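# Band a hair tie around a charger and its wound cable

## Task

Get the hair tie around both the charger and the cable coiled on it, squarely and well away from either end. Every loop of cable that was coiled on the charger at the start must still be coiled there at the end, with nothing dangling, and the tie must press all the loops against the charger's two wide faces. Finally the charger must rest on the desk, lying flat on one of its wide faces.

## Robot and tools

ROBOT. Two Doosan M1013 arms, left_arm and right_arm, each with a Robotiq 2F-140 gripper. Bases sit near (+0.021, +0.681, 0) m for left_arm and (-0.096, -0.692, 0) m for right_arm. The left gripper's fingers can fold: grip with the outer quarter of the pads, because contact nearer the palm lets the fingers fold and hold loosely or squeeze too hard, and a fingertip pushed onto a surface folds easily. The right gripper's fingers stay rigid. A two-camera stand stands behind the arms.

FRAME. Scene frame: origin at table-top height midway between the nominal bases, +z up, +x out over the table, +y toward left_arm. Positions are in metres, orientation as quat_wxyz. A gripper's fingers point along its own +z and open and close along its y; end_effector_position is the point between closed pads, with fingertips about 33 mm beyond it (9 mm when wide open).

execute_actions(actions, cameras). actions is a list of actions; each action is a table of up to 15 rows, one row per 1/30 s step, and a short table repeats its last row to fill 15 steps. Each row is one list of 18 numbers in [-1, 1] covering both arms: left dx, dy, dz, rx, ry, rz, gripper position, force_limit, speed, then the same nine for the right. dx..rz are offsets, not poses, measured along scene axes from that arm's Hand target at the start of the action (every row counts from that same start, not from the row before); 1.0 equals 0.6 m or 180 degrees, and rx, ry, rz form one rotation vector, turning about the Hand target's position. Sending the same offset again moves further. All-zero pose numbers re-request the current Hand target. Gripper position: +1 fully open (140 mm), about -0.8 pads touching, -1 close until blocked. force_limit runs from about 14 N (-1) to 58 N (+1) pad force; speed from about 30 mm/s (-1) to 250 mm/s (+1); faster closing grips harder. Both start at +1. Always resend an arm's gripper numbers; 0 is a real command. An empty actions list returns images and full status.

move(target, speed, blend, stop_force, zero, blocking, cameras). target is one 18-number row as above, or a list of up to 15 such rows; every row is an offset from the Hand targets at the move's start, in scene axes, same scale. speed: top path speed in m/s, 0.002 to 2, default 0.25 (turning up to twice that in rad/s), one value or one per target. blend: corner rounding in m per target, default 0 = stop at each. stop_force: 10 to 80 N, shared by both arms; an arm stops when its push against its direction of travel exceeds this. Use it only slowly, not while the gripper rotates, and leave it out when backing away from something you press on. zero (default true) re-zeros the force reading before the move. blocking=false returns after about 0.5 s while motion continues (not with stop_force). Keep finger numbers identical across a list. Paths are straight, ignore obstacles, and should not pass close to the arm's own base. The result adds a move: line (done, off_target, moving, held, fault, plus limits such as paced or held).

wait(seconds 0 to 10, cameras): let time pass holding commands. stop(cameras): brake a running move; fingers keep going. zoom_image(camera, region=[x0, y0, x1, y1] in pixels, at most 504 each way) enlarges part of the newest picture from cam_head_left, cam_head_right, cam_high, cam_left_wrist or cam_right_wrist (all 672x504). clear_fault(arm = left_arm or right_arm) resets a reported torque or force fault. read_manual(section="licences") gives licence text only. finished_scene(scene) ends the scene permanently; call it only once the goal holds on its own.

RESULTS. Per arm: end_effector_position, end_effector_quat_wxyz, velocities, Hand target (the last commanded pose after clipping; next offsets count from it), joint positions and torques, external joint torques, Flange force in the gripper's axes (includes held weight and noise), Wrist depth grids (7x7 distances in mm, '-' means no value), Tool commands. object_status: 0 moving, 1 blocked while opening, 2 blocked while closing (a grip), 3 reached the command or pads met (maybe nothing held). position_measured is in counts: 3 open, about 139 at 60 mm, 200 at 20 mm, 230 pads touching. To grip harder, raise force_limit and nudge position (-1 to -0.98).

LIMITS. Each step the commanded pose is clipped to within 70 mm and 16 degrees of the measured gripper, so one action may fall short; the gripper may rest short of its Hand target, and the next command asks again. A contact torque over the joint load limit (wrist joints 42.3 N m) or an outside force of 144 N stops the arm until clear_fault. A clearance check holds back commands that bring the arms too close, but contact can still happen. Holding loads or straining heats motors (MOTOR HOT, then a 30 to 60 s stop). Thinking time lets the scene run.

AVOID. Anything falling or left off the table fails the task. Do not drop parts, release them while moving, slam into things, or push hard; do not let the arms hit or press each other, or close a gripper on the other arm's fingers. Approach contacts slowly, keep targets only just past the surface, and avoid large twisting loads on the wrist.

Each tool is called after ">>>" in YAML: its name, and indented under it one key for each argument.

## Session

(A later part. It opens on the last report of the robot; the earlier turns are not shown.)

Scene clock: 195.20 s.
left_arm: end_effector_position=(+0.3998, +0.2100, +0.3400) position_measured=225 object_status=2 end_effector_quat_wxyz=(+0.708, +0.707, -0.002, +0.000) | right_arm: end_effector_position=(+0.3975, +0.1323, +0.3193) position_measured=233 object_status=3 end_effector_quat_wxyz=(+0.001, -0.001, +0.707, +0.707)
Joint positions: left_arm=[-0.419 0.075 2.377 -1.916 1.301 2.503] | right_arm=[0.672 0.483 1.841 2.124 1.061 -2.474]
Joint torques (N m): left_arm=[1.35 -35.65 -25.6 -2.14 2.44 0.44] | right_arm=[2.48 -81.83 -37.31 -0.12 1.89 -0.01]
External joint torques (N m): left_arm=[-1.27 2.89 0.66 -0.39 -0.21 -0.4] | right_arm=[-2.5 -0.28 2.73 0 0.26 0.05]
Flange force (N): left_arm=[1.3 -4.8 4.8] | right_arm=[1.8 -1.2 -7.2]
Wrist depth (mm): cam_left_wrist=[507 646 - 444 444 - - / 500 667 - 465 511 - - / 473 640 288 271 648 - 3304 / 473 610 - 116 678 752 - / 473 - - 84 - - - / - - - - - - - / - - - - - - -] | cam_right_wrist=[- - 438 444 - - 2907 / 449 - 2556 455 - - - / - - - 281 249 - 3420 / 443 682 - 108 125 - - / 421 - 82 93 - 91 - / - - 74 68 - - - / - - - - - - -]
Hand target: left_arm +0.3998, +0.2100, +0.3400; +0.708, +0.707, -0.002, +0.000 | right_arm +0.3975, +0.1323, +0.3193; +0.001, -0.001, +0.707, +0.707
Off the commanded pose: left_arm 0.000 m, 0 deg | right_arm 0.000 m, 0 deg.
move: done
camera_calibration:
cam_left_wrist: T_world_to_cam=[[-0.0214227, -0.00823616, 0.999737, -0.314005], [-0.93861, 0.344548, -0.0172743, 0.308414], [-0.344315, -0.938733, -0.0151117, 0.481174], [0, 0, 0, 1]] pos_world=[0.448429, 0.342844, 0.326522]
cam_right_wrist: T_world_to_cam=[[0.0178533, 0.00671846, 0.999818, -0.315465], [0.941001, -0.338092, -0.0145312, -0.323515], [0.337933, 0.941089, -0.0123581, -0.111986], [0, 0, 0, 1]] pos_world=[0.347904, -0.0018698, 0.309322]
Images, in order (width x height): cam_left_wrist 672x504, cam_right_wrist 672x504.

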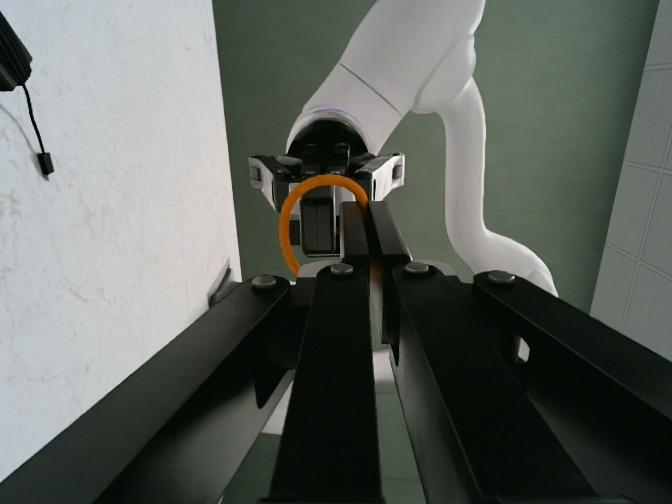

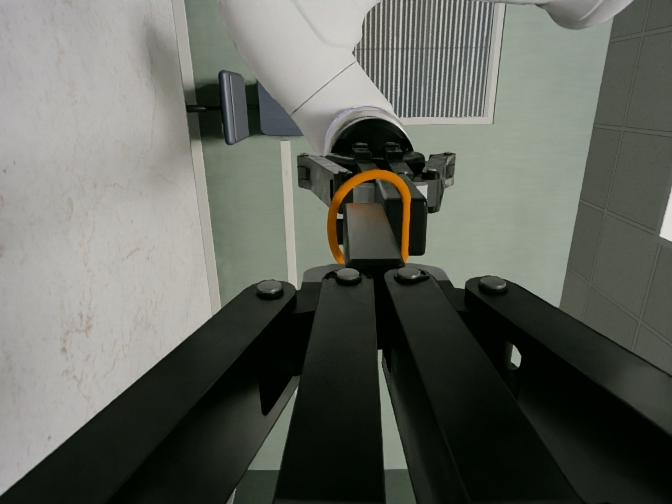

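>>> move:
  target: [0,0,0,0,0,0,-1,-1,-1,0.001,0.062,0,0,0,0,-1,-1,0]
  speed: 0.03
  stop_force: 10
  cameras: ["cam_right_wrist","cam_left_wrist"]

>>> zoom_image:
  camera: "cam_left_wrist"
  region: [220, 130, 470, 320]

>>> zoom_image:
  camera: "cam_right_wrist"
  region: [240, 130, 490, 320]

Scene clock: 201.03 s.
left_arm: end_effector_position=(+0.3998, +0.2100, +0.3400) position_measured=225 object_status=2 end_effector_quat_wxyz=(+0.708, +0.707, -0.002, +0.000) | right_arm: end_effector_position=(+0.3981, +0.1695, +0.3193) position_measured=233 object_status=3 end_effector_quat_wxyz=(+0.001, -0.001, +0.707, +0.707)
Joint positions: left_arm=[-0.419 0.075 2.377 -1.916 1.301 2.503] | right_arm=[0.71 0.517 1.783 2.146 1.025 -2.468]
Joint torques (N m): left_arm=[1.52 -35.61 -25.51 -2.14 2.44 0.43] | right_arm=[2.7 -85.33 -37.93 -0.35 1.82 -0.07]
External joint torques (N m): left_arm=[-1.61 2.94 0.58 -0.39 -0.2 -0.38] | right_arm=[-2.73 -0.06 2.86 0.11 0.31 0.12]
Flange force (N): left_arm=[1.2 -4.9 5.6] | right_arm=[1.5 -1.5 -7.4]
Wrist depth (mm): cam_left_wrist=[500 672 - 433 409 - - / 495 667 - 431 454 - - / 482 672 281 273 563 - - / 468 659 1112 122 644 724 - / 470 - - 84 - - - / - - - - - - - / - - - - - - -] | cam_right_wrist=[490 659 404 410 - - - / 463 688 2528 423 3230 - - / - 680 - 278 269 - 2194 / 480 - - 109 148 - - / 464 - 82 93 - 91 - / - - 74 68 - - - / - - - - - - -]
Hand target: left_arm +0.3998, +0.2100, +0.3400; +0.708, +0.707, -0.002, +0.000 | right_arm +0.3981, +0.1695, +0.3193; +0.001, -0.001, +0.707, +0.707
Off the commanded pose: left_arm 0.000 m, 0 deg | right_arm 0.000 m, 0 deg.
move: done
camera_calibration:
cam_left_wrist: T_world_to_cam=[[-0.0214227, -0.00823616, 0.999737, -0.314005], [-0.93861, 0.344548, -0.0172743, 0.308414], [-0.344315, -0.938733, -0.0151117, 0.481174], [0, 0, 0, 1]] pos_world=[0.448429, 0.342844, 0.326522]
cam_right_wrist: T_world_to_cam=[[0.0178533, 0.00671846, 0.999818, -0.315726], [0.941001, -0.338092, -0.0145312, -0.311503], [0.337933, 0.941089, -0.0123581, -0.147197], [0, 0, 0, 1]] pos_world=[0.348504, 0.0353302, 0.309322]
Images, in order (width x height): cam_left_wrist 672x504, cam_right_wrist 672x504.

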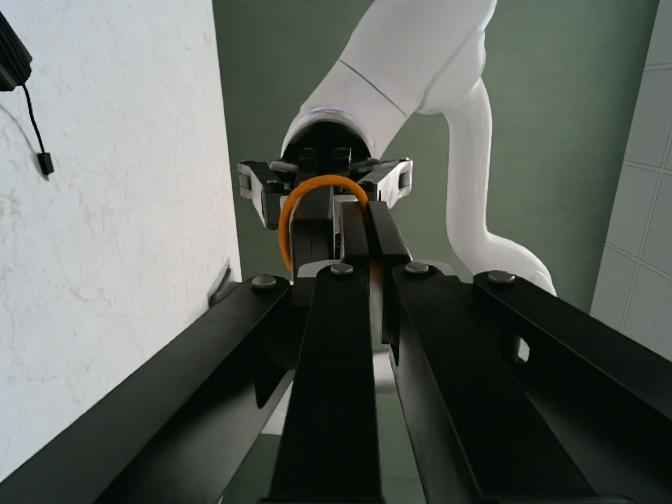

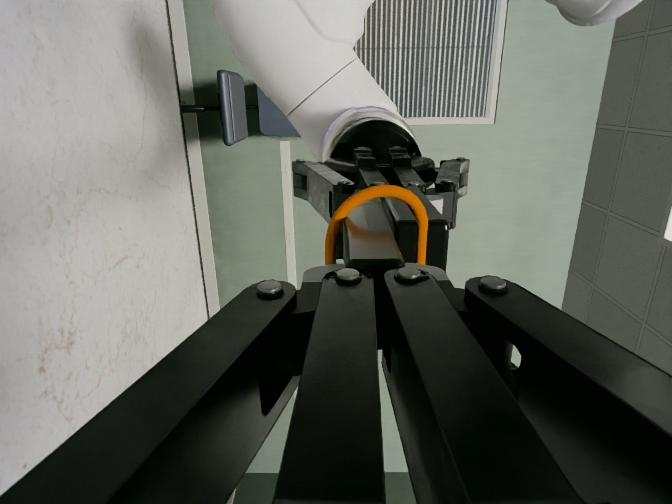

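Scaled by 2.016 from the camera's 672x504 image, which has a finer 960x720 frame.

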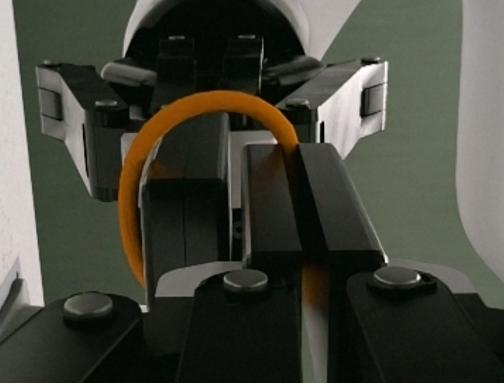

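Scaled by 2.016 from the camera's 672x504 image, which has a finer 960x720 frame.

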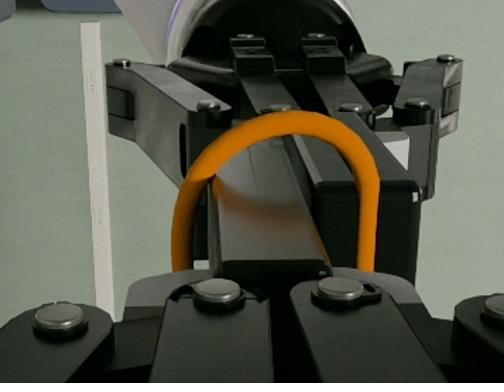

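>>> move:
  target:
    - [0,0,0,0,0,0,-1,-1,-1,0.0,0,-0.0217,0,0,0,-1,-1,0]
    - [0,0,0,0,0,0,-1,-1,-1,0.006,0,-0.0217,0,-0.5,0,-1,-1,0]
  speed: [0.03,0.25]
  cameras: ["cam_right_wrist","cam_left_wrist"]

>>> zoom_image:
  camera: "cam_left_wrist"
  region: [220, 130, 470, 320]

>>> zoom_image:
  camera: "cam_right_wrist"
  region: [240, 130, 490, 320]

Scene clock: 214.53 s.
left_arm: end_effector_position=(+0.3998, +0.2100, +0.3400) position_measured=225 object_status=2 end_effector_quat_wxyz=(+0.708, +0.707, -0.002, +0.000) | right_arm: end_effector_position=(+0.4018, +0.1695, +0.3063) position_measured=233 object_status=3 end_effector_quat_wxyz=(+0.500, -0.501, +0.499, +0.499)
Joint positions: left_arm=[-0.419 0.075 2.377 -1.916 1.301 2.503] | right_arm=[0.706 0.534 1.784 2.151 1.036 -4.054]
Joint torques (N m): left_arm=[1.09 -36.91 -26.68 -2.48 3.14 0.38] | right_arm=[1.75 -84.82 -36.21 -0.66 1.16 -0.2]
External joint torques (N m): left_arm=[-1.1 4.24 1.74 -0.06 -0.91 -0.34] | right_arm=[-1.79 -1.53 1.54 0.4 1 0.21]
Flange force (N): left_arm=[1.6 -7.4 4.8] | right_arm=[-0.2 1.8 -6.2]
Wrist depth (mm): cam_left_wrist=[534 919 1101 412 414 2682 - / 501 706 - 425 493 - 3000 / 509 695 209 210 589 - 2131 / 453 649 151 122 659 699 - / - - - 84 - - - / - - - - - - - / - - - - - - -] | cam_right_wrist=[2349 - - 2643 432 545 516 / - - - 456 429 439 536 / - 3230 - 276 450 502 - / - - - 109 562 564 2736 / - - 82 93 - 91 3420 / - - 74 68 - - - / - - - - - - -]
Hand target: left_arm +0.3998, +0.2100, +0.3400; +0.708, +0.707, -0.002, +0.000 | right_arm +0.4017, +0.1695, +0.3062; +0.500, -0.501, +0.499, +0.499
Off the commanded pose: left_arm 0.000 m, 0 deg | right_arm 0.000 m, 0 deg.
move: done
camera_calibration:
cam_left_wrist: T_world_to_cam=[[-0.0214227, -0.00823616, 0.999737, -0.314005], [-0.93861, 0.344548, -0.0172743, 0.308414], [-0.344315, -0.938733, -0.0151117, 0.481174], [0, 0, 0, 1]] pos_world=[0.448429, 0.342844, 0.326522]
cam_right_wrist: T_world_to_cam=[[-0.999817, 0.00681232, 0.0178878, 0.406771], [0.0145319, -0.338093, 0.941, -0.235502], [0.0124581, 0.941088, 0.337932, -0.125092], [0, 0, 0, 1]] pos_world=[0.411678, 0.0353301, 0.256604]
Images, in order (width x height): cam_left_wrist 672x504, cam_right_wrist 672x504.

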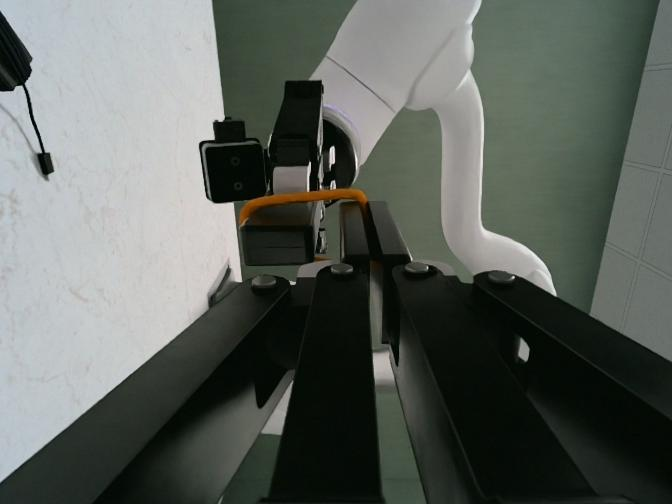

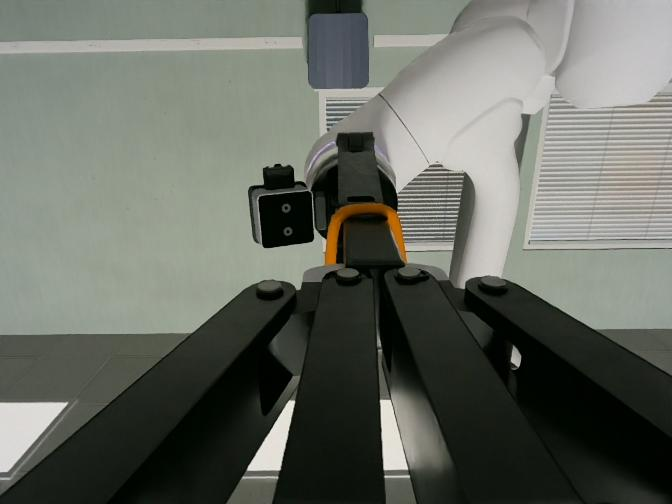

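Scaled by 2.016 from the camera's 672x504 image, which has a finer 960x720 frame.

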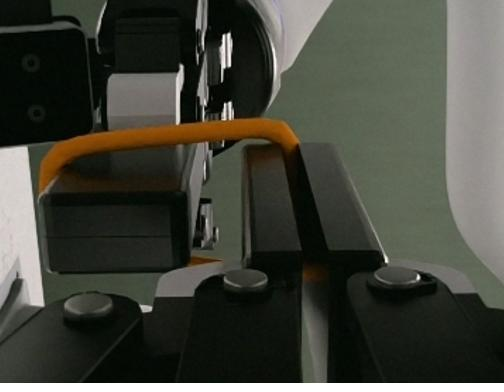

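Scaled by 2.016 from the camera's 672x504 image, which has a finer 960x720 frame.

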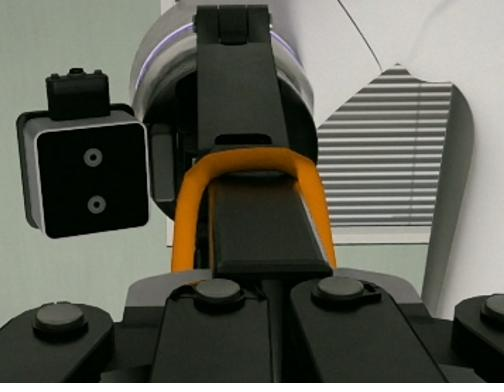

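>>> move:
  target: [0,0,0,0,0,0,-1,-1,-1,0,0,0,0,0,0,-0.26,-1,-1]
  cameras: ["cam_right_wrist","cam_left_wrist"]

>>> zoom_image:
  camera: "cam_left_wrist"
  region: [200, 130, 450, 320]

Scene clock: 220.87 s.
left_arm: end_effector_position=(+0.3998, +0.2100, +0.3400) position_measured=225 object_status=2 end_effector_quat_wxyz=(+0.708, +0.707, -0.002, +0.000) | right_arm: end_effector_position=(+0.4017, +0.1695, +0.3062) position_measured=163 object_status=0 end_effector_quat_wxyz=(+0.500, -0.501, +0.499, +0.499)
Joint positions: left_arm=[-0.419 0.075 2.377 -1.916 1.301 2.503] | right_arm=[0.707 0.534 1.784 2.151 1.036 -4.054]
Joint torques (N m): left_arm=[1.19 -39.75 -28.7 -3.33 4.58 0.42] | right_arm=[1.93 -80.07 -32.99 -1.5 0.02 -0.07]
External joint torques (N m): left_arm=[-1.1 6.91 3.77 0.8 -2.35 -0.38] | right_arm=[-1.91 -6.7 -1.8 1.24 2.14 0.07]
Flange force (N): left_arm=[2.1 -11.8 5.4] | right_arm=[-5.6 2.0 -6.4]
Wrist depth (mm): cam_left_wrist=[477 783 - 420 410 - - / 500 760 991 423 489 1932 - / 473 - 143 268 602 - - / 473 566 233 122 697 757 - / - - - 84 - - - / - - - - - - - / - - - - - - -] | cam_right_wrist=[4845 2258 - 2907 433 551 512 / - - - 455 429 437 549 / - - 3020 258 446 3020 - / - - - 200 167 116 3101 / - 83 - 162 144 85 81 / - 78 - - - - - / - - - - - - -]
Hand target: left_arm +0.3998, +0.2100, +0.3400; +0.708, +0.707, -0.002, +0.000 | right_arm +0.4017, +0.1695, +0.3062; +0.500, -0.501, +0.499, +0.499
Off the commanded pose: left_arm 0.000 m, 0 deg | right_arm 0.000 m, 0 deg.
move: done
camera_calibration:
cam_left_wrist: T_world_to_cam=[[-0.0214227, -0.00823616, 0.999737, -0.314005], [-0.93861, 0.344548, -0.0172743, 0.308414], [-0.344315, -0.938733, -0.0151117, 0.481174], [0, 0, 0, 1]] pos_world=[0.448429, 0.342844, 0.326522]
cam_right_wrist: T_world_to_cam=[[-0.999818, 0.006718, 0.0178546, 0.406684], [0.0145325, -0.338092, 0.941001, -0.235501], [0.0123581, 0.941089, 0.337933, -0.12505], [0, 0, 0, 1]] pos_world=[0.411578, 0.0353302, 0.256604]
Images, in order (width x height): cam_left_wrist 672x504, cam_right_wrist 672x504.

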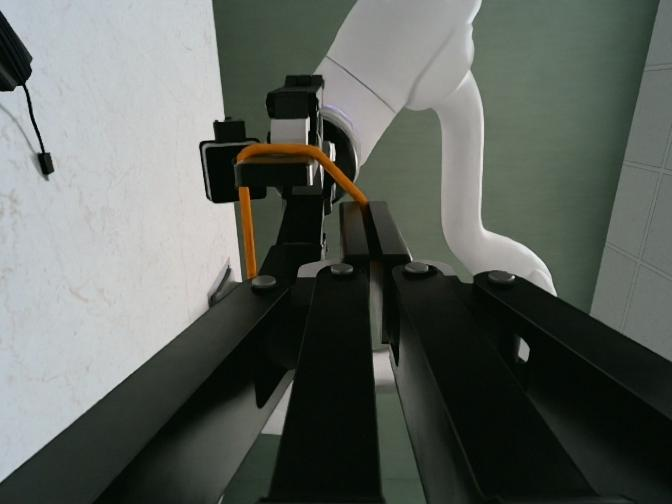

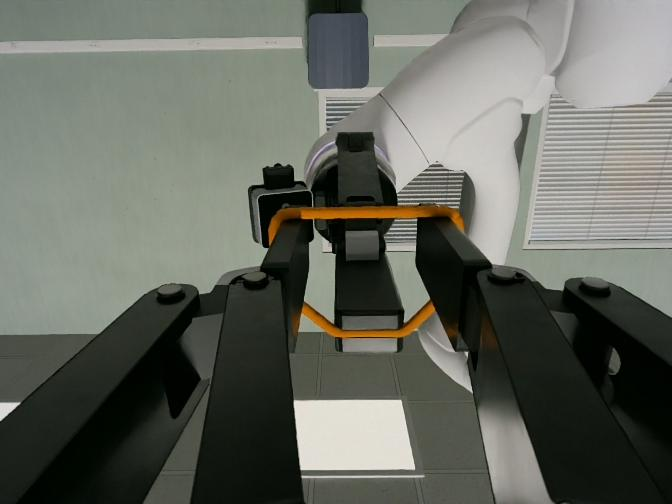

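Scaled by 2.016 from the camera's 672x504 image, which has a finer 960x720 frame.

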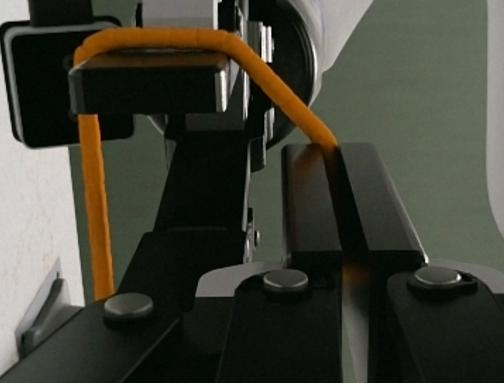

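>>> move:
  target: [0,0,0,0,0,0,-1,-1,-1,0,0,0.025,0,0,0,-0.26,-1,-1]
  speed: 0.05
  cameras: ["cam_right_wrist"]

>>> move:
  target: [0,0,0,0,0,0,-0.66,-1,-1,0,0,0,0,0,0,-0.26,-1,-1]
  cameras: ["cam_right_wrist","cam_left_wrist"]

Scene clock: 225.93 s.
left_arm: end_effector_position=(+0.3998, +0.2100, +0.3400) position_measured=225 object_status=2 end_effector_quat_wxyz=(+0.708, +0.707, -0.002, +0.000) | right_arm: end_effector_position=(+0.4017, +0.1695, +0.3212) position_measured=162 object_status=3 end_effector_quat_wxyz=(+0.500, -0.501, +0.499, +0.499)
Joint positions: left_arm=[-0.419 0.075 2.377 -1.916 1.301 2.503] | right_arm=[0.707 0.517 1.777 2.139 1.023 -4.031]
Joint torques (N m): left_arm=[1.52 -35.94 -25.89 -2.28 2.55 0.44] | right_arm=[2.35 -85 -37.37 -0.35 1.61 0.13]
External joint torques (N m): left_arm=[-1.62 3.25 0.99 -0.25 -0.32 -0.39] | right_arm=[-2.37 -0.59 2.25 0.11 0.5 -0.13]
Flange force (N): left_arm=[1.0 -5.5 5.5] | right_arm=[1.2 1.7 -6.8]
Wrist depth (mm): cam_left_wrist=[507 715 2747 429 409 - - / 499 715 1118 328 460 - - / 449 671 - 154 605 - - / 472 - - 111 695 747 - / 451 - - 84 - - - / - - - - - - - / - - - - - - -] | cam_right_wrist=[- - 2501 2673 415 415 516 / - - - 432 428 676 2871 / - - - 241 444 510 - / - - - 163 155 118 - / - 83 - 156 - 85 84 / - 78 - 2528 - - - / - - - 2704 - - -]
Hand target: left_arm +0.3998, +0.2100, +0.3400; +0.708, +0.707, -0.002, +0.000 | right_arm +0.4017, +0.1695, +0.3212; +0.500, -0.501, +0.499, +0.499
Off the commanded pose: left_arm 0.000 m, 0 deg | right_arm 0.000 m, 0 deg.
move: done
camera_calibration:
cam_right_wrist: T_world_to_cam=[[-0.999817, 0.00681232, 0.0178878, 0.406403], [0.0145319, -0.338093, 0.941, -0.249616], [0.0124581, 0.941088, 0.337932, -0.13016], [0, 0, 0, 1]] pos_world=[0.411578, 0.0353301, 0.271604]
Images, in order (width x height): cam_right_wrist 672x504.

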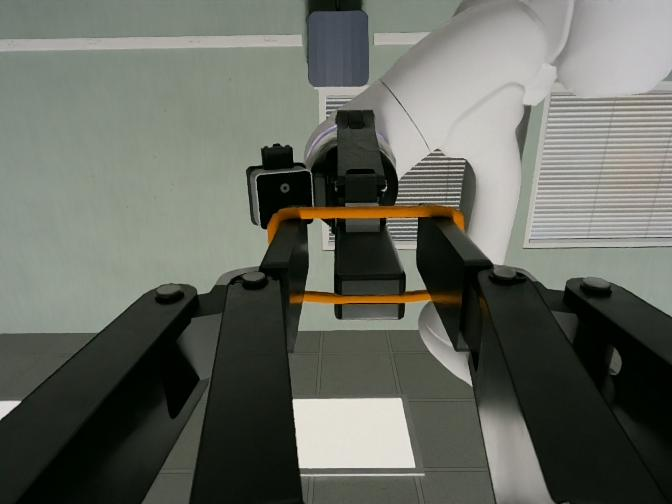

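Scene clock: 226.43 s.
left_arm: end_effector_position=(+0.3998, +0.2100, +0.3400) position_measured=213 object_status=0 end_effector_quat_wxyz=(+0.708, +0.707, -0.002, +0.000) | right_arm: end_effector_position=(+0.4017, +0.1695, +0.3212) position_measured=162 object_status=3 end_effector_quat_wxyz=(+0.500, -0.501, +0.499, +0.499)
Joint positions: left_arm=[-0.419 0.075 2.377 -1.916 1.301 2.503] | right_arm=[0.707 0.517 1.777 2.139 1.023 -4.031]
Joint torques (N m): left_arm=[1.28 -35.63 -25.66 -2.14 2.43 0.43] | right_arm=[2.35 -86.17 -38.18 -0.37 1.82 -0.07]
External joint torques (N m): left_arm=[-1.32 2.99 0.72 -0.39 -0.2 -0.38] | right_arm=[-2.36 0.17 2.76 0.13 0.3 0.07]
Flange force (N): left_arm=[1.3 -5.1 4.9] | right_arm=[1.8 1.7 -6.7]
Wrist depth (mm): cam_left_wrist=[510 671 - 435 411 - - / 498 637 - 328 457 - - / 478 - 991 155 580 - 2850 / 473 755 1004 111 649 755 2780 / 454 75 91 84 - 88 2505 / - - - - - - - / - - - - - - 64] | cam_right_wrist=[- - 3020 2556 416 412 515 / 2643 - - 443 428 486 560 / - - - 216 456 529 - / 3371 - - 154 153 117 2736 / - 83 - 161 145 85 84 / - 78 - - - - - / - - - - - - -]
Hand target: left_arm +0.3998, +0.2100, +0.3400; +0.708, +0.707, -0.002, +0.000 | right_arm +0.4017, +0.1695, +0.3212; +0.500, -0.501, +0.499, +0.499
Off the commanded pose: left_arm 0.000 m, 0 deg | right_arm 0.000 m, 0 deg.
move: done
camera_calibration:
cam_left_wrist: T_world_to_cam=[[-0.0214227, -0.00823616, 0.999737, -0.314005], [-0.93861, 0.344548, -0.0172743, 0.308414], [-0.344315, -0.938733, -0.0151117, 0.481174], [0, 0, 0, 1]] pos_world=[0.448429, 0.342844, 0.326522]
cam_right_wrist: T_world_to_cam=[[-0.999818, 0.00671846, 0.0178533, 0.406416], [0.0145312, -0.338092, 0.941001, -0.249615], [0.0123581, 0.941089, 0.337933, -0.130119], [0, 0, 0, 1]] pos_world=[0.411578, 0.0353302, 0.271604]
Images, in order (width x height): cam_left_wrist 672x504, cam_right_wrist 672x504.

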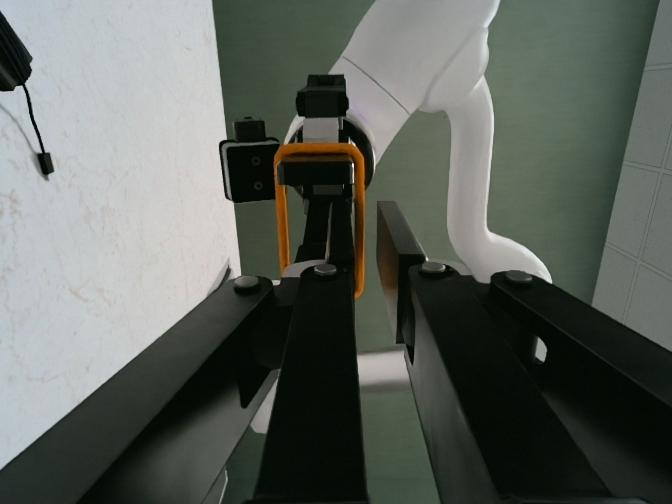

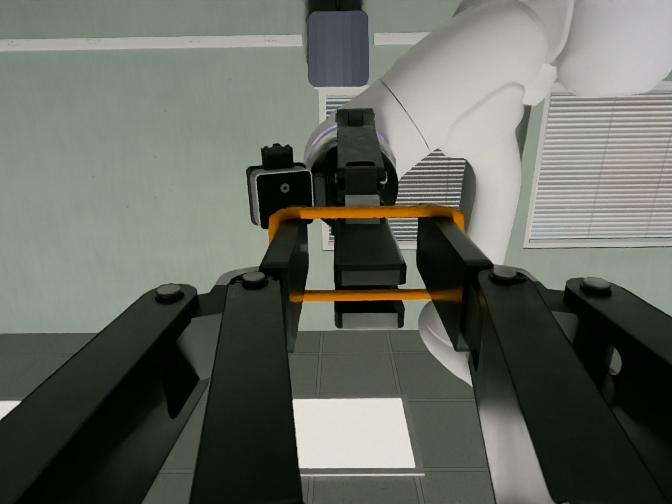

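>>> move:
  target: [0,0.2,0,0,0,0,-0.66,-1,-1,0,0,0,0,0,0,-0.26,-1,-1]
  speed: 0.1

>>> move:
  target: [0,0,0,0,0,0,0,-1,0,0,-0.72,0,0,0,0,-0.26,-1,-1]
  speed: 0.25
  cameras: ["cam_right_wrist","cam_head_left"]

Scene clock: 230.93 s.
left_arm: end_effector_position=(+0.3997, +0.3300, +0.3400) position_measured=213 object_status=3 end_effector_quat_wxyz=(+0.708, +0.707, -0.002, +0.000) | right_arm: end_effector_position=(+0.4017, +0.1695, +0.3212) position_measured=162 object_status=3 end_effector_quat_wxyz=(+0.500, -0.501, +0.499, +0.499)
Joint positions: left_arm=[-0.123 0.039 2.417 -1.68 1.484 2.463] | right_arm=[0.707 0.517 1.777 2.139 1.023 -4.031]
Joint torques (N m): left_arm=[1.32 -30.42 -24.51 -1.66 2.34 0.43] | right_arm=[2.5 -86.47 -38.07 -0.37 1.87 -0.07]
External joint torques (N m): left_arm=[-1.45 2.9 0.69 -0.39 -0.18 -0.38] | right_arm=[-2.45 0.63 2.7 0.13 0.25 0.07]
Flange force (N): left_arm=[2.7 -5.0 5.0] | right_arm=[2.2 1.1 -6.2]
Wrist depth (mm): cam_left_wrist=[503 614 - 2886 519 - - / 479 - - 533 566 - - / 507 - - 361 735 - - / - 704 - 108 851 829 - / - 75 91 84 - 88 2620 / - - - - - - - / - - - - - - 64] | cam_right_wrist=[- 3471 2613 2528 520 646 517 / - - 2769 519 533 727 547 / - - - 306 629 788 - / - - - - 144 794 - / - 83 - 153 - 85 81 / - 78 - - - - - / - - - - - - -]
Hand target: left_arm +0.3998, +0.3300, +0.3400; +0.708, +0.707, -0.002, +0.000 | right_arm +0.4017, +0.1695, +0.3212; +0.500, -0.501, +0.499, +0.499
Off the commanded pose: left_arm 0.000 m, 0 deg | right_arm 0.000 m, 0 deg.
move: done

Scene clock: 233.17 s.
left_arm: end_effector_position=(+0.3998, +0.3300, +0.3400) position_measured=129 object_status=3 end_effector_quat_wxyz=(+0.708, +0.707, -0.002, +0.000) | right_arm: end_effector_position=(+0.4017, -0.2625, +0.3212) position_measured=162 object_status=3 end_effector_quat_wxyz=(+0.500, -0.501, +0.499, +0.499)
Joint positions: left_arm=[-0.123 0.039 2.417 -1.68 1.484 2.463] | right_arm=[0.063 0.247 2.208 1.666 1.492 -4.031]
Joint torques (N m): left_arm=[1.45 -30.69 -24.52 -1.66 2.33 0.4] | right_arm=[2.71 -55.06 -32.4 1.41 1.85 -0.05]
External joint torques (N m): left_arm=[-1.54 2.87 0.71 -0.38 -0.17 -0.36] | right_arm=[-2.73 0.29 2.47 0.06 0.27 0.05]
Flange force (N): left_arm=[2.6 -5.1 5.2] | right_arm=[1.9 3.4 -6.4]
Wrist depth (mm): cam_left_wrist=[465 721 1146 - - - - / - 699 - 851 978 - - / 478 - 1041 - 1046 - - / 476 655 136 - 150 111 2780 / - 86 114 1070 1009 107 87 / - - - - - - - / - - - 6333 - - -] | cam_right_wrist=[- - 3692 - 1029 861 2982 / - - 3524 878 1118 - - / - - - - 1092 - - / - - - - 144 - 4388 / - 83 - - - 85 81 / - 78 - - - - - / - - - - - - -]
Hand target: left_arm +0.3998, +0.3300, +0.3400; +0.708, +0.707, -0.002, +0.000 | right_arm +0.4017, -0.2625, +0.3212; +0.500, -0.501, +0.499, +0.499
Off the commanded pose: left_arm 0.000 m, 0 deg | right_arm 0.000 m, 0 deg.
move: done
camera_calibration:
cam_right_wrist: T_world_to_cam=[[-0.999818, 0.00671846, 0.0178533, 0.409319], [0.0145312, -0.338092, 0.941001, -0.395671], [0.0123581, 0.941089, 0.337933, 0.276431], [0, 0, 0, 1]] pos_world=[0.411578, -0.39667, 0.271604]
Images, in order (width x height): cam_head_left 672x504, cam_right_wrist 672x504.

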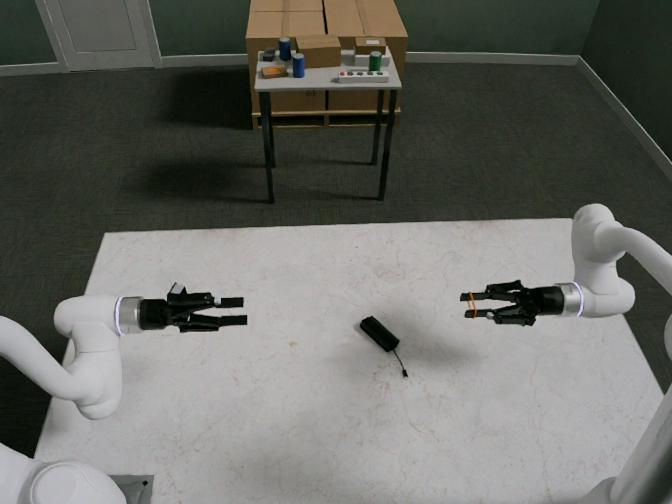

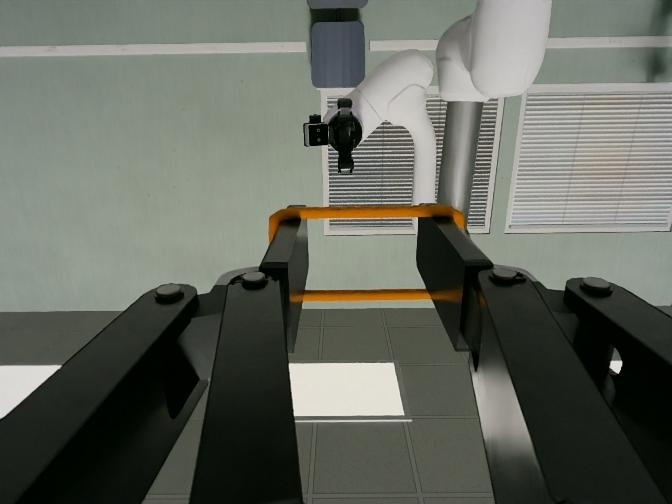

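>>> move:
  target: [0.273,-0.606,-0.35,0.48,0.1635,0.1635,0.43,-1,0,0,0,0,0,0,0,-0.26,-1,-1]
  speed: 0.3
  cameras: ["cam_left_wrist","cam_head_right"]

>>> zoom_image:
  camera: "cam_left_wrist"
  region: [200, 100, 500, 400]

Scene clock: 243.00 s.
left_arm: end_effector_position=(+0.5636, -0.0335, +0.1301) position_measured=75 object_status=3 end_effector_quat_wxyz=(+0.002, +0.947, +0.321, -0.001) | right_arm: end_effector_position=(+0.4017, -0.2625, +0.3212) position_measured=162 object_status=3 end_effector_quat_wxyz=(+0.500, -0.501, +0.499, +0.499)
Joint positions: left_arm=[-0.942 0.638 1.275 -0.002 1.225 -0.041] | right_arm=[0.063 0.247 2.208 1.666 1.492 -4.031]
Joint torques (N m): left_arm=[1.62 -107.15 -40.94 4.26 0.15 0.4] | right_arm=[2.84 -54.85 -32.47 1.35 1.79 -0.08]
External joint torques (N m): left_arm=[-1.58 5.56 1.28 -0.15 -0.16 -0.4] | right_arm=[-2.89 0.38 2.74 0.11 0.32 0.09]
Flange force (N): left_arm=[-2.2 5.1 4.6] | right_arm=[2.1 3.7 -6.8]
Wrist depth (mm): cam_left_wrist=[235 238 237 235 234 234 235 / 249 249 248 248 247 248 247 / 264 264 263 256 259 264 262 / 280 272 273 271 279 142 275 / - 99 299 290 300 143 - / - - 323 322 320 319 - / - - 345 347 - - -] | cam_right_wrist=[282 343 372 3060 953 881 4560 / 300 324 3143 - 901 - - / 4080 327 - 855 912 - - / 446 347 350 868 144 - - / - 83 - 635 - 85 81 / - 78 - - - - - / - - - - - - -]
Hand target: left_arm +0.5636, -0.0336, +0.1300; +0.002, +0.947, +0.321, -0.001 | right_arm +0.4017, -0.2625, +0.3212; +0.500, -0.501, +0.499, +0.499
Off the commanded pose: left_arm 0.000 m, 0 deg | right_arm 0.000 m, 0 deg.
move: done
camera_calibration:
cam_left_wrist: T_world_to_cam=[[0.593028, -0.805151, -0.00706231, -0.344632], [-0.754331, -0.558621, 0.344859, 0.361222], [-0.281608, -0.199183, -0.938628, 0.415334], [0, 0, 0, 1]] pos_world=[0.593819, 0.00703315, 0.26284]
Images, in order (width x height): cam_head_right 672x504, cam_left_wrist 672x504.

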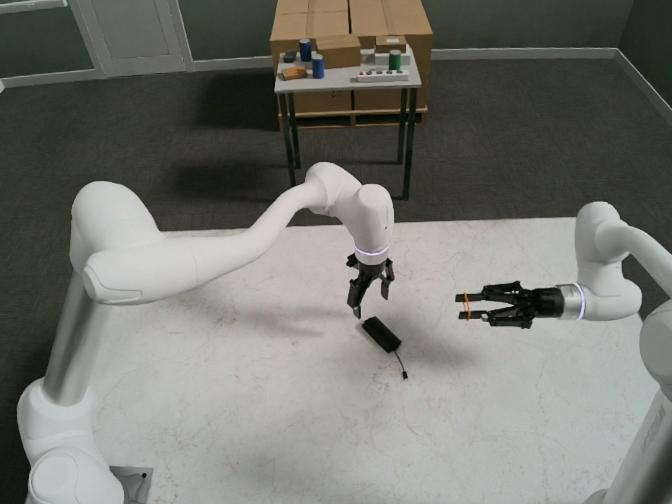

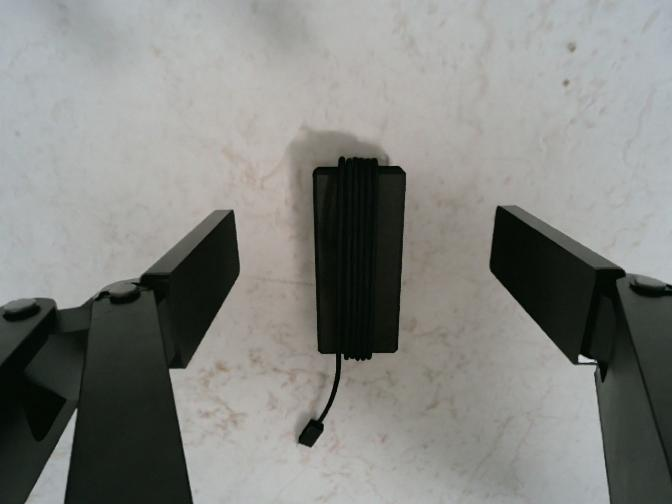

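Scaled by 1.680 from the camera's 672x504 image, which has a finer 960x720 frame.

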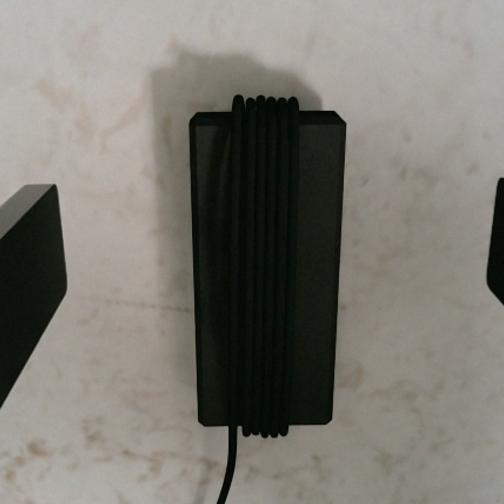

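>>> move:
  target: [0.0007,0.006,-0.155,0,0,0,0.43,-1,0,0,0,0,0,0,0,-0.26,-1,-1]
  speed: 0.1

>>> move:
  target: [0,0,0,0,0,0,-1,-1,-1,0,0,0,0,0,0,-0.26,-1,-1]
  cameras: ["cam_left_wrist"]

Scene clock: 250.03 s.
left_arm: end_effector_position=(+0.5640, -0.0300, +0.0371) position_measured=75 object_status=3 end_effector_quat_wxyz=(+0.002, +0.947, +0.321, -0.001) | right_arm: end_effector_position=(+0.4017, -0.2625, +0.3212) position_measured=162 object_status=3 end_effector_quat_wxyz=(+0.500, -0.501, +0.499, +0.499)
Joint positions: left_arm=[-0.94 0.696 1.355 -0.002 1.087 -0.038] | right_arm=[0.063 0.247 2.208 1.666 1.492 -4.031]
Joint torques (N m): left_arm=[1.34 -111.15 -37.81 4.05 0.14 0.4] | right_arm=[2.12 -55.14 -32.68 1.4 1.78 -0.13]
External joint torques (N m): left_arm=[-1.39 6.97 0.38 -0.17 -0.15 -0.4] | right_arm=[-2.12 0.29 2.84 0.06 0.34 0.13]
Flange force (N): left_arm=[-2.0 8.9 5.8] | right_arm=[2.0 4.1 -5.4]
Wrist depth (mm): cam_left_wrist=[150 151 151 151 151 151 151 / 160 160 160 160 160 160 159 / 169 169 169 167 169 169 169 / 180 176 175 153 162 142 178 / - 100 192 164 171 133 - / - - 206 172 201 206 - / - - 223 218 223 222 -] | cam_right_wrist=[3101 299 - 3060 945 878 - / - 307 - - 1011 3813 - / 367 323 353 888 - - - / - 337 348 634 144 2982 - / - 83 - 153 - 85 81 / - 78 - 2528 - - - / - - - 1988 - - -]
Hand target: left_arm +0.5640, -0.0300, +0.0370; +0.002, +0.947, +0.321, -0.001 | right_arm +0.4017, -0.2625, +0.3212; +0.500, -0.501, +0.499, +0.499
Off the commanded pose: left_arm 0.000 m, 0 deg | right_arm 0.000 m, 0 deg.
move: done

Scene clock: 251.77 s.
left_arm: end_effector_position=(+0.5640, -0.0300, +0.0370) position_measured=148 object_status=0 end_effector_quat_wxyz=(+0.002, +0.947, +0.321, -0.001) | right_arm: end_effector_position=(+0.4017, -0.2625, +0.3212) position_measured=162 object_status=3 end_effector_quat_wxyz=(+0.500, -0.501, +0.499, +0.499)
Joint positions: left_arm=[-0.94 0.696 1.355 -0.002 1.087 -0.038] | right_arm=[0.063 0.247 2.208 1.666 1.492 -4.031]
Joint torques (N m): left_arm=[1.16 -109.99 -38.15 3.99 0 0.37] | right_arm=[2.21 -54.86 -32.44 1.33 1.88 -0.04]
External joint torques (N m): left_arm=[-1.37 5.55 0.65 -0.11 -0.02 -0.37] | right_arm=[-2.18 -0.16 2.56 0.13 0.24 0.04]
Flange force (N): left_arm=[-1.9 6.3 4.7] | right_arm=[1.3 4.2 -5.3]
Wrist depth (mm): cam_left_wrist=[150 151 151 151 151 151 151 / 160 160 160 160 159 159 159 / 169 169 169 168 167 169 169 / 180 180 138 152 151 175 177 / - 86 84 161 165 82 87 / - 74 - 172 181 - - / - - - 193 219 - -] | cam_right_wrist=[2871 299 - 2802 949 888 2944 / - 310 - - 957 2907 - / 396 322 347 930 927 - - / 3634 339 349 861 144 - - / - 83 - - - 85 81 / - 78 - - - - - / - - - - - - -]
Hand target: left_arm +0.5640, -0.0300, +0.0370; +0.002, +0.947, +0.321, -0.001 | right_arm +0.4017, -0.2625, +0.3212; +0.500, -0.501, +0.499, +0.499
Off the commanded pose: left_arm 0.000 m, 0 deg | right_arm 0.000 m, 0 deg.
move: done
camera_calibration:
cam_left_wrist: T_world_to_cam=[[0.593005, -0.805167, -0.00713782, -0.342601], [-0.754346, -0.558632, 0.344806, 0.395625], [-0.281614, -0.199087, -0.938647, 0.328877], [0, 0, 0, 1]] pos_world=[0.594219, 0.0106333, 0.16984]
Images, in order (width x height): cam_left_wrist 672x504.

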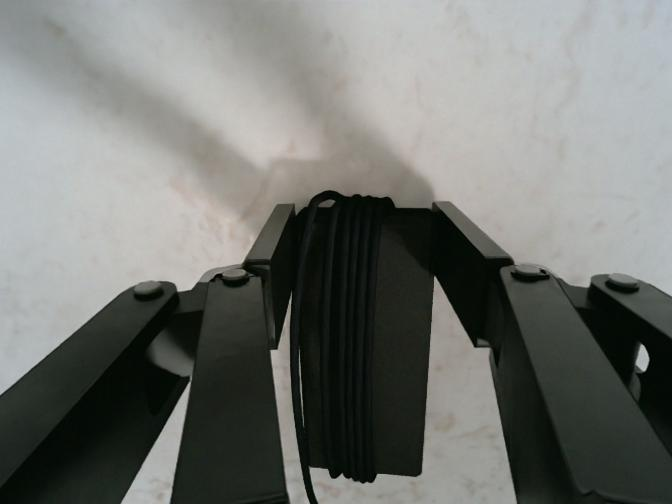

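>>> zoom_image:
  camera: "cam_left_wrist"
  region: [240, 170, 500, 500]

>>> wait:
  seconds: 1
  cameras: ["cam_left_wrist","cam_high"]

>>> zoom_image:
  camera: "cam_high"
  region: [280, 130, 360, 200]

Scaled by 1.527 from the camera's 672x504 image, which has a finer 960x720 frame.

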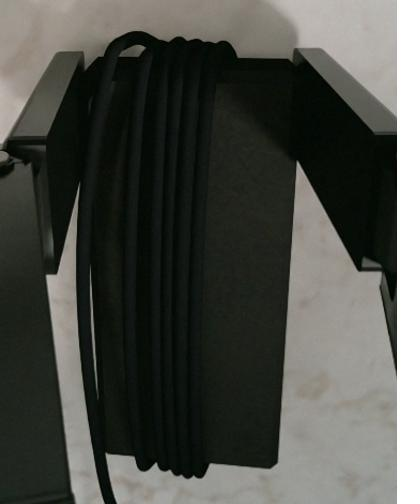

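Scene clock: 255.77 s.
left_arm: end_effector_position=(+0.5640, -0.0300, +0.0370) position_measured=148 object_status=2 end_effector_quat_wxyz=(+0.002, +0.947, +0.321, -0.001) | right_arm: end_effector_position=(+0.4017, -0.2625, +0.3212) position_measured=162 object_status=3 end_effector_quat_wxyz=(+0.500, -0.501, +0.499, +0.499)
Joint positions: left_arm=[-0.94 0.696 1.355 -0.002 1.087 -0.038] | right_arm=[0.063 0.247 2.208 1.666 1.492 -4.031]
Joint torques (N m): left_arm=[1.13 -109.83 -38.18 4 0.03 0.37] | right_arm=[2.47 -54.85 -32.5 1.33 1.79 -0.1]
External joint torques (N m): left_arm=[-1.1 5.58 0.75 -0.12 -0.05 -0.37] | right_arm=[-2.51 0.15 2.66 0.13 0.33 0.1]
Flange force (N): left_arm=[-1.6 6.1 4.8] | right_arm=[1.7 3.9 -6.0]
Wrist depth (mm): cam_left_wrist=[150 151 151 151 151 151 151 / 160 160 160 160 160 159 160 / 170 170 169 167 167 169 169 / 180 - 138 152 151 176 177 / - 86 84 162 165 82 87 / - 74 - 168 181 - - / - - - 194 219 - -] | cam_right_wrist=[3143 299 2736 2907 953 871 - / - 309 - - 961 3186 2907 / 394 322 353 942 884 - - / - 338 349 630 145 3420 3692 / - 83 - - - 85 81 / - 78 - - - - - / - - - - - - -]
Hand target: left_arm +0.5640, -0.0300, +0.0370; +0.002, +0.947, +0.321, -0.001 | right_arm +0.4017, -0.2625, +0.3212; +0.500, -0.501, +0.499, +0.499
Tool commands: left_gripper/position=-1.0 left_gripper/force_limit=-1.0 left_gripper/speed=-1.0 right_gripper/position=-0.26 right_gripper/force_limit=-1.0 right_gripper/speed=-1.0
Off the commanded pose: left_arm 0.000 m, 0 deg | right_arm 0.000 m, 0 deg.
wait: 1.00 s; at rest from the start
camera_calibration:
cam_left_wrist: T_world_to_cam=[[0.593005, -0.805167, -0.00713782, -0.342601], [-0.754346, -0.558632, 0.344806, 0.395625], [-0.281614, -0.199087, -0.938647, 0.328877], [0, 0, 0, 1]] pos_world=[0.594219, 0.0106333, 0.16984]
Images, in order (width x height): cam_high 672x504, cam_left_wrist 672x504.

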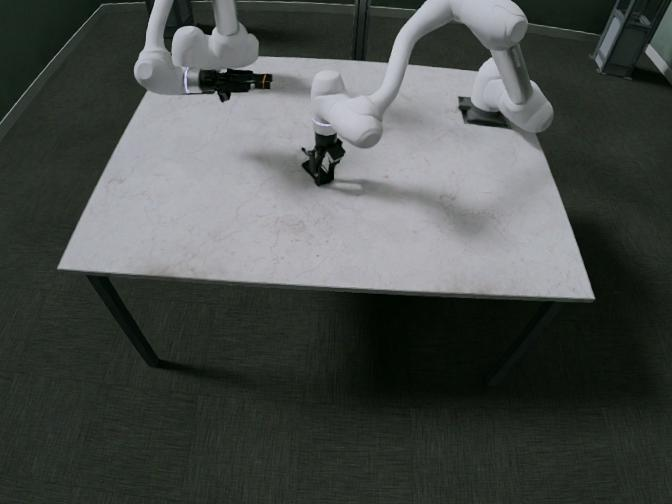

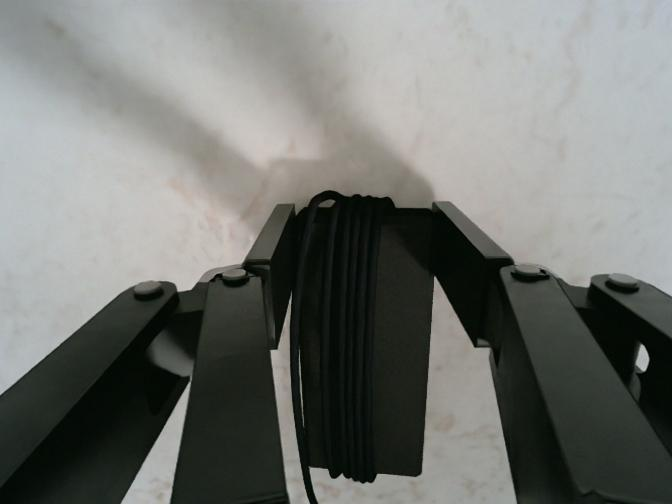

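Scaled by 6.300 from the camera's 672x504 image, which has a finer 960x720 frame.

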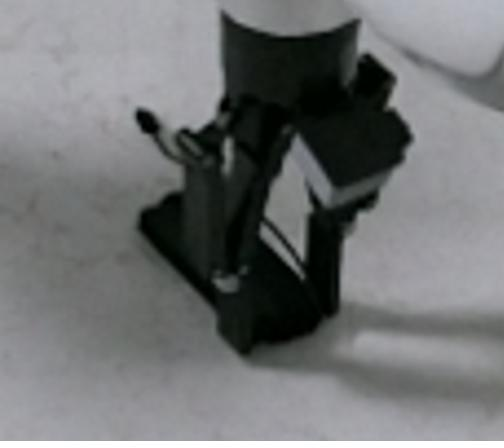

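>>> wait:
  seconds: 0.1
  cameras: ["cam_head_left","cam_head_right"]

>>> zoom_image:
  camera: "cam_head_right"
  region: [345, 290, 445, 390]

>>> zoom_image:
  camera: "cam_head_left"
  region: [345, 290, 445, 390]

Scene clock: 264.57 s.
left_arm: end_effector_position=(+0.5640, -0.0300, +0.0370) position_measured=148 object_status=2 end_effector_quat_wxyz=(+0.002, +0.947, +0.321, -0.001) | right_arm: end_effector_position=(+0.4017, -0.2625, +0.3212) position_measured=162 object_status=3 end_effector_quat_wxyz=(+0.500, -0.501, +0.499, +0.499)
Joint positions: left_arm=[-0.94 0.696 1.355 -0.002 1.087 -0.038] | right_arm=[0.063 0.247 2.208 1.666 1.492 -4.031]
Joint torques (N m): left_arm=[1.16 -109.75 -38.16 4 0.04 0.36] | right_arm=[2.58 -54.62 -32.22 1.34 1.81 -0.09]
External joint torques (N m): left_arm=[-1.45 5.77 0.82 -0.13 -0.06 -0.36] | right_arm=[-2.58 -0.01 2.55 0.11 0.31 0.09]
Flange force (N): left_arm=[-2.0 6.1 5.0] | right_arm=[1.4 3.9 -6.2]
Wrist depth (mm): cam_left_wrist=[150 151 151 151 151 151 151 / 160 160 160 159 159 160 159 / 170 170 169 167 167 169 169 / 180 180 138 152 145 175 177 / - 86 84 164 166 82 87 / - 74 - 172 181 - - / - - - 190 219 - -] | cam_right_wrist=[- 299 3524 2836 942 871 3230 / - 310 2704 - 942 - - / 394 323 344 846 - - - / - 338 349 629 144 - - / - 83 - 3692 - 85 84 / - 78 - - - - - / - - - - - - -]
Hand target: left_arm +0.5640, -0.0300, +0.0370; +0.002, +0.947, +0.321, -0.001 | right_arm +0.4017, -0.2625, +0.3212; +0.500, -0.501, +0.499, +0.499
Tool commands: left_gripper/position=-1.0 left_gripper/force_limit=-1.0 left_gripper/speed=-1.0 right_gripper/position=-0.26 right_gripper/force_limit=-1.0 right_gripper/speed=-1.0
Off the commanded pose: left_arm 0.000 m, 0 deg | right_arm 0.000 m, 0 deg.
wait: 0.10 s; at rest from the start
Images, in order (width x height): cam_head_left 672x504, cam_head_right 672x504.

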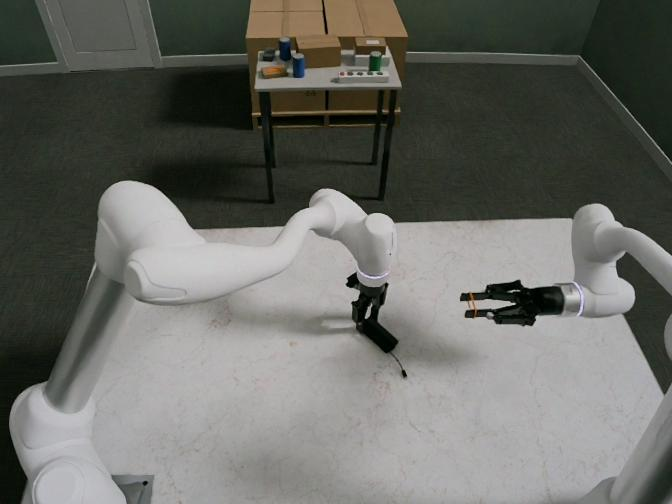

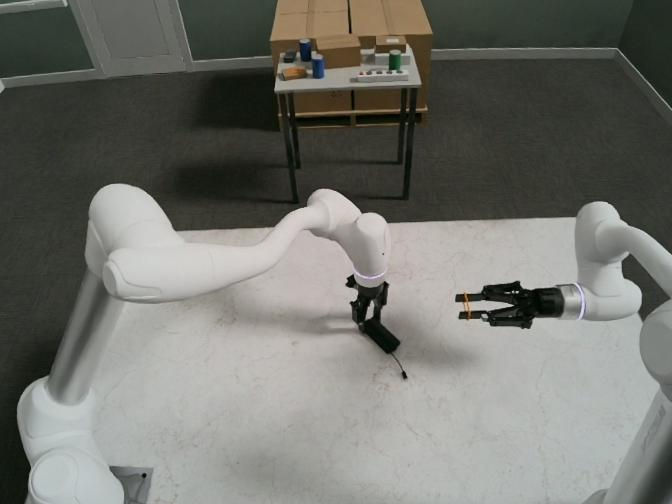

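Scaled by 5.040 from the camera's 672x504 image, which has a finer 960x720 frame.

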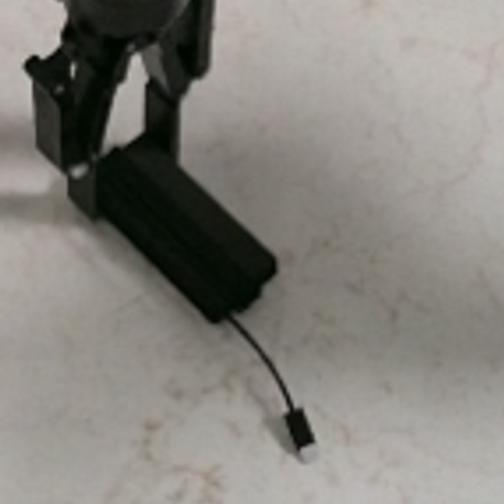

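Scaled by 5.040 from the camera's 672x504 image, which has a finer 960x720 frame.

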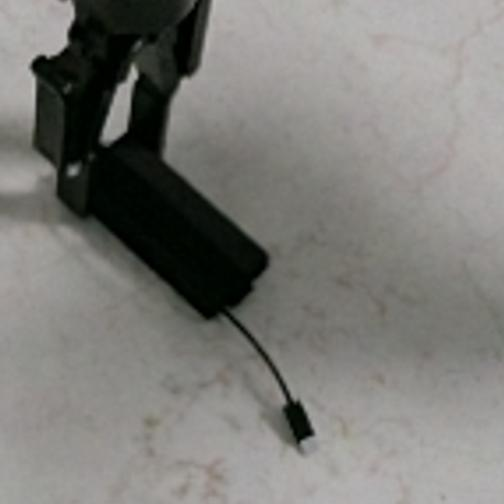

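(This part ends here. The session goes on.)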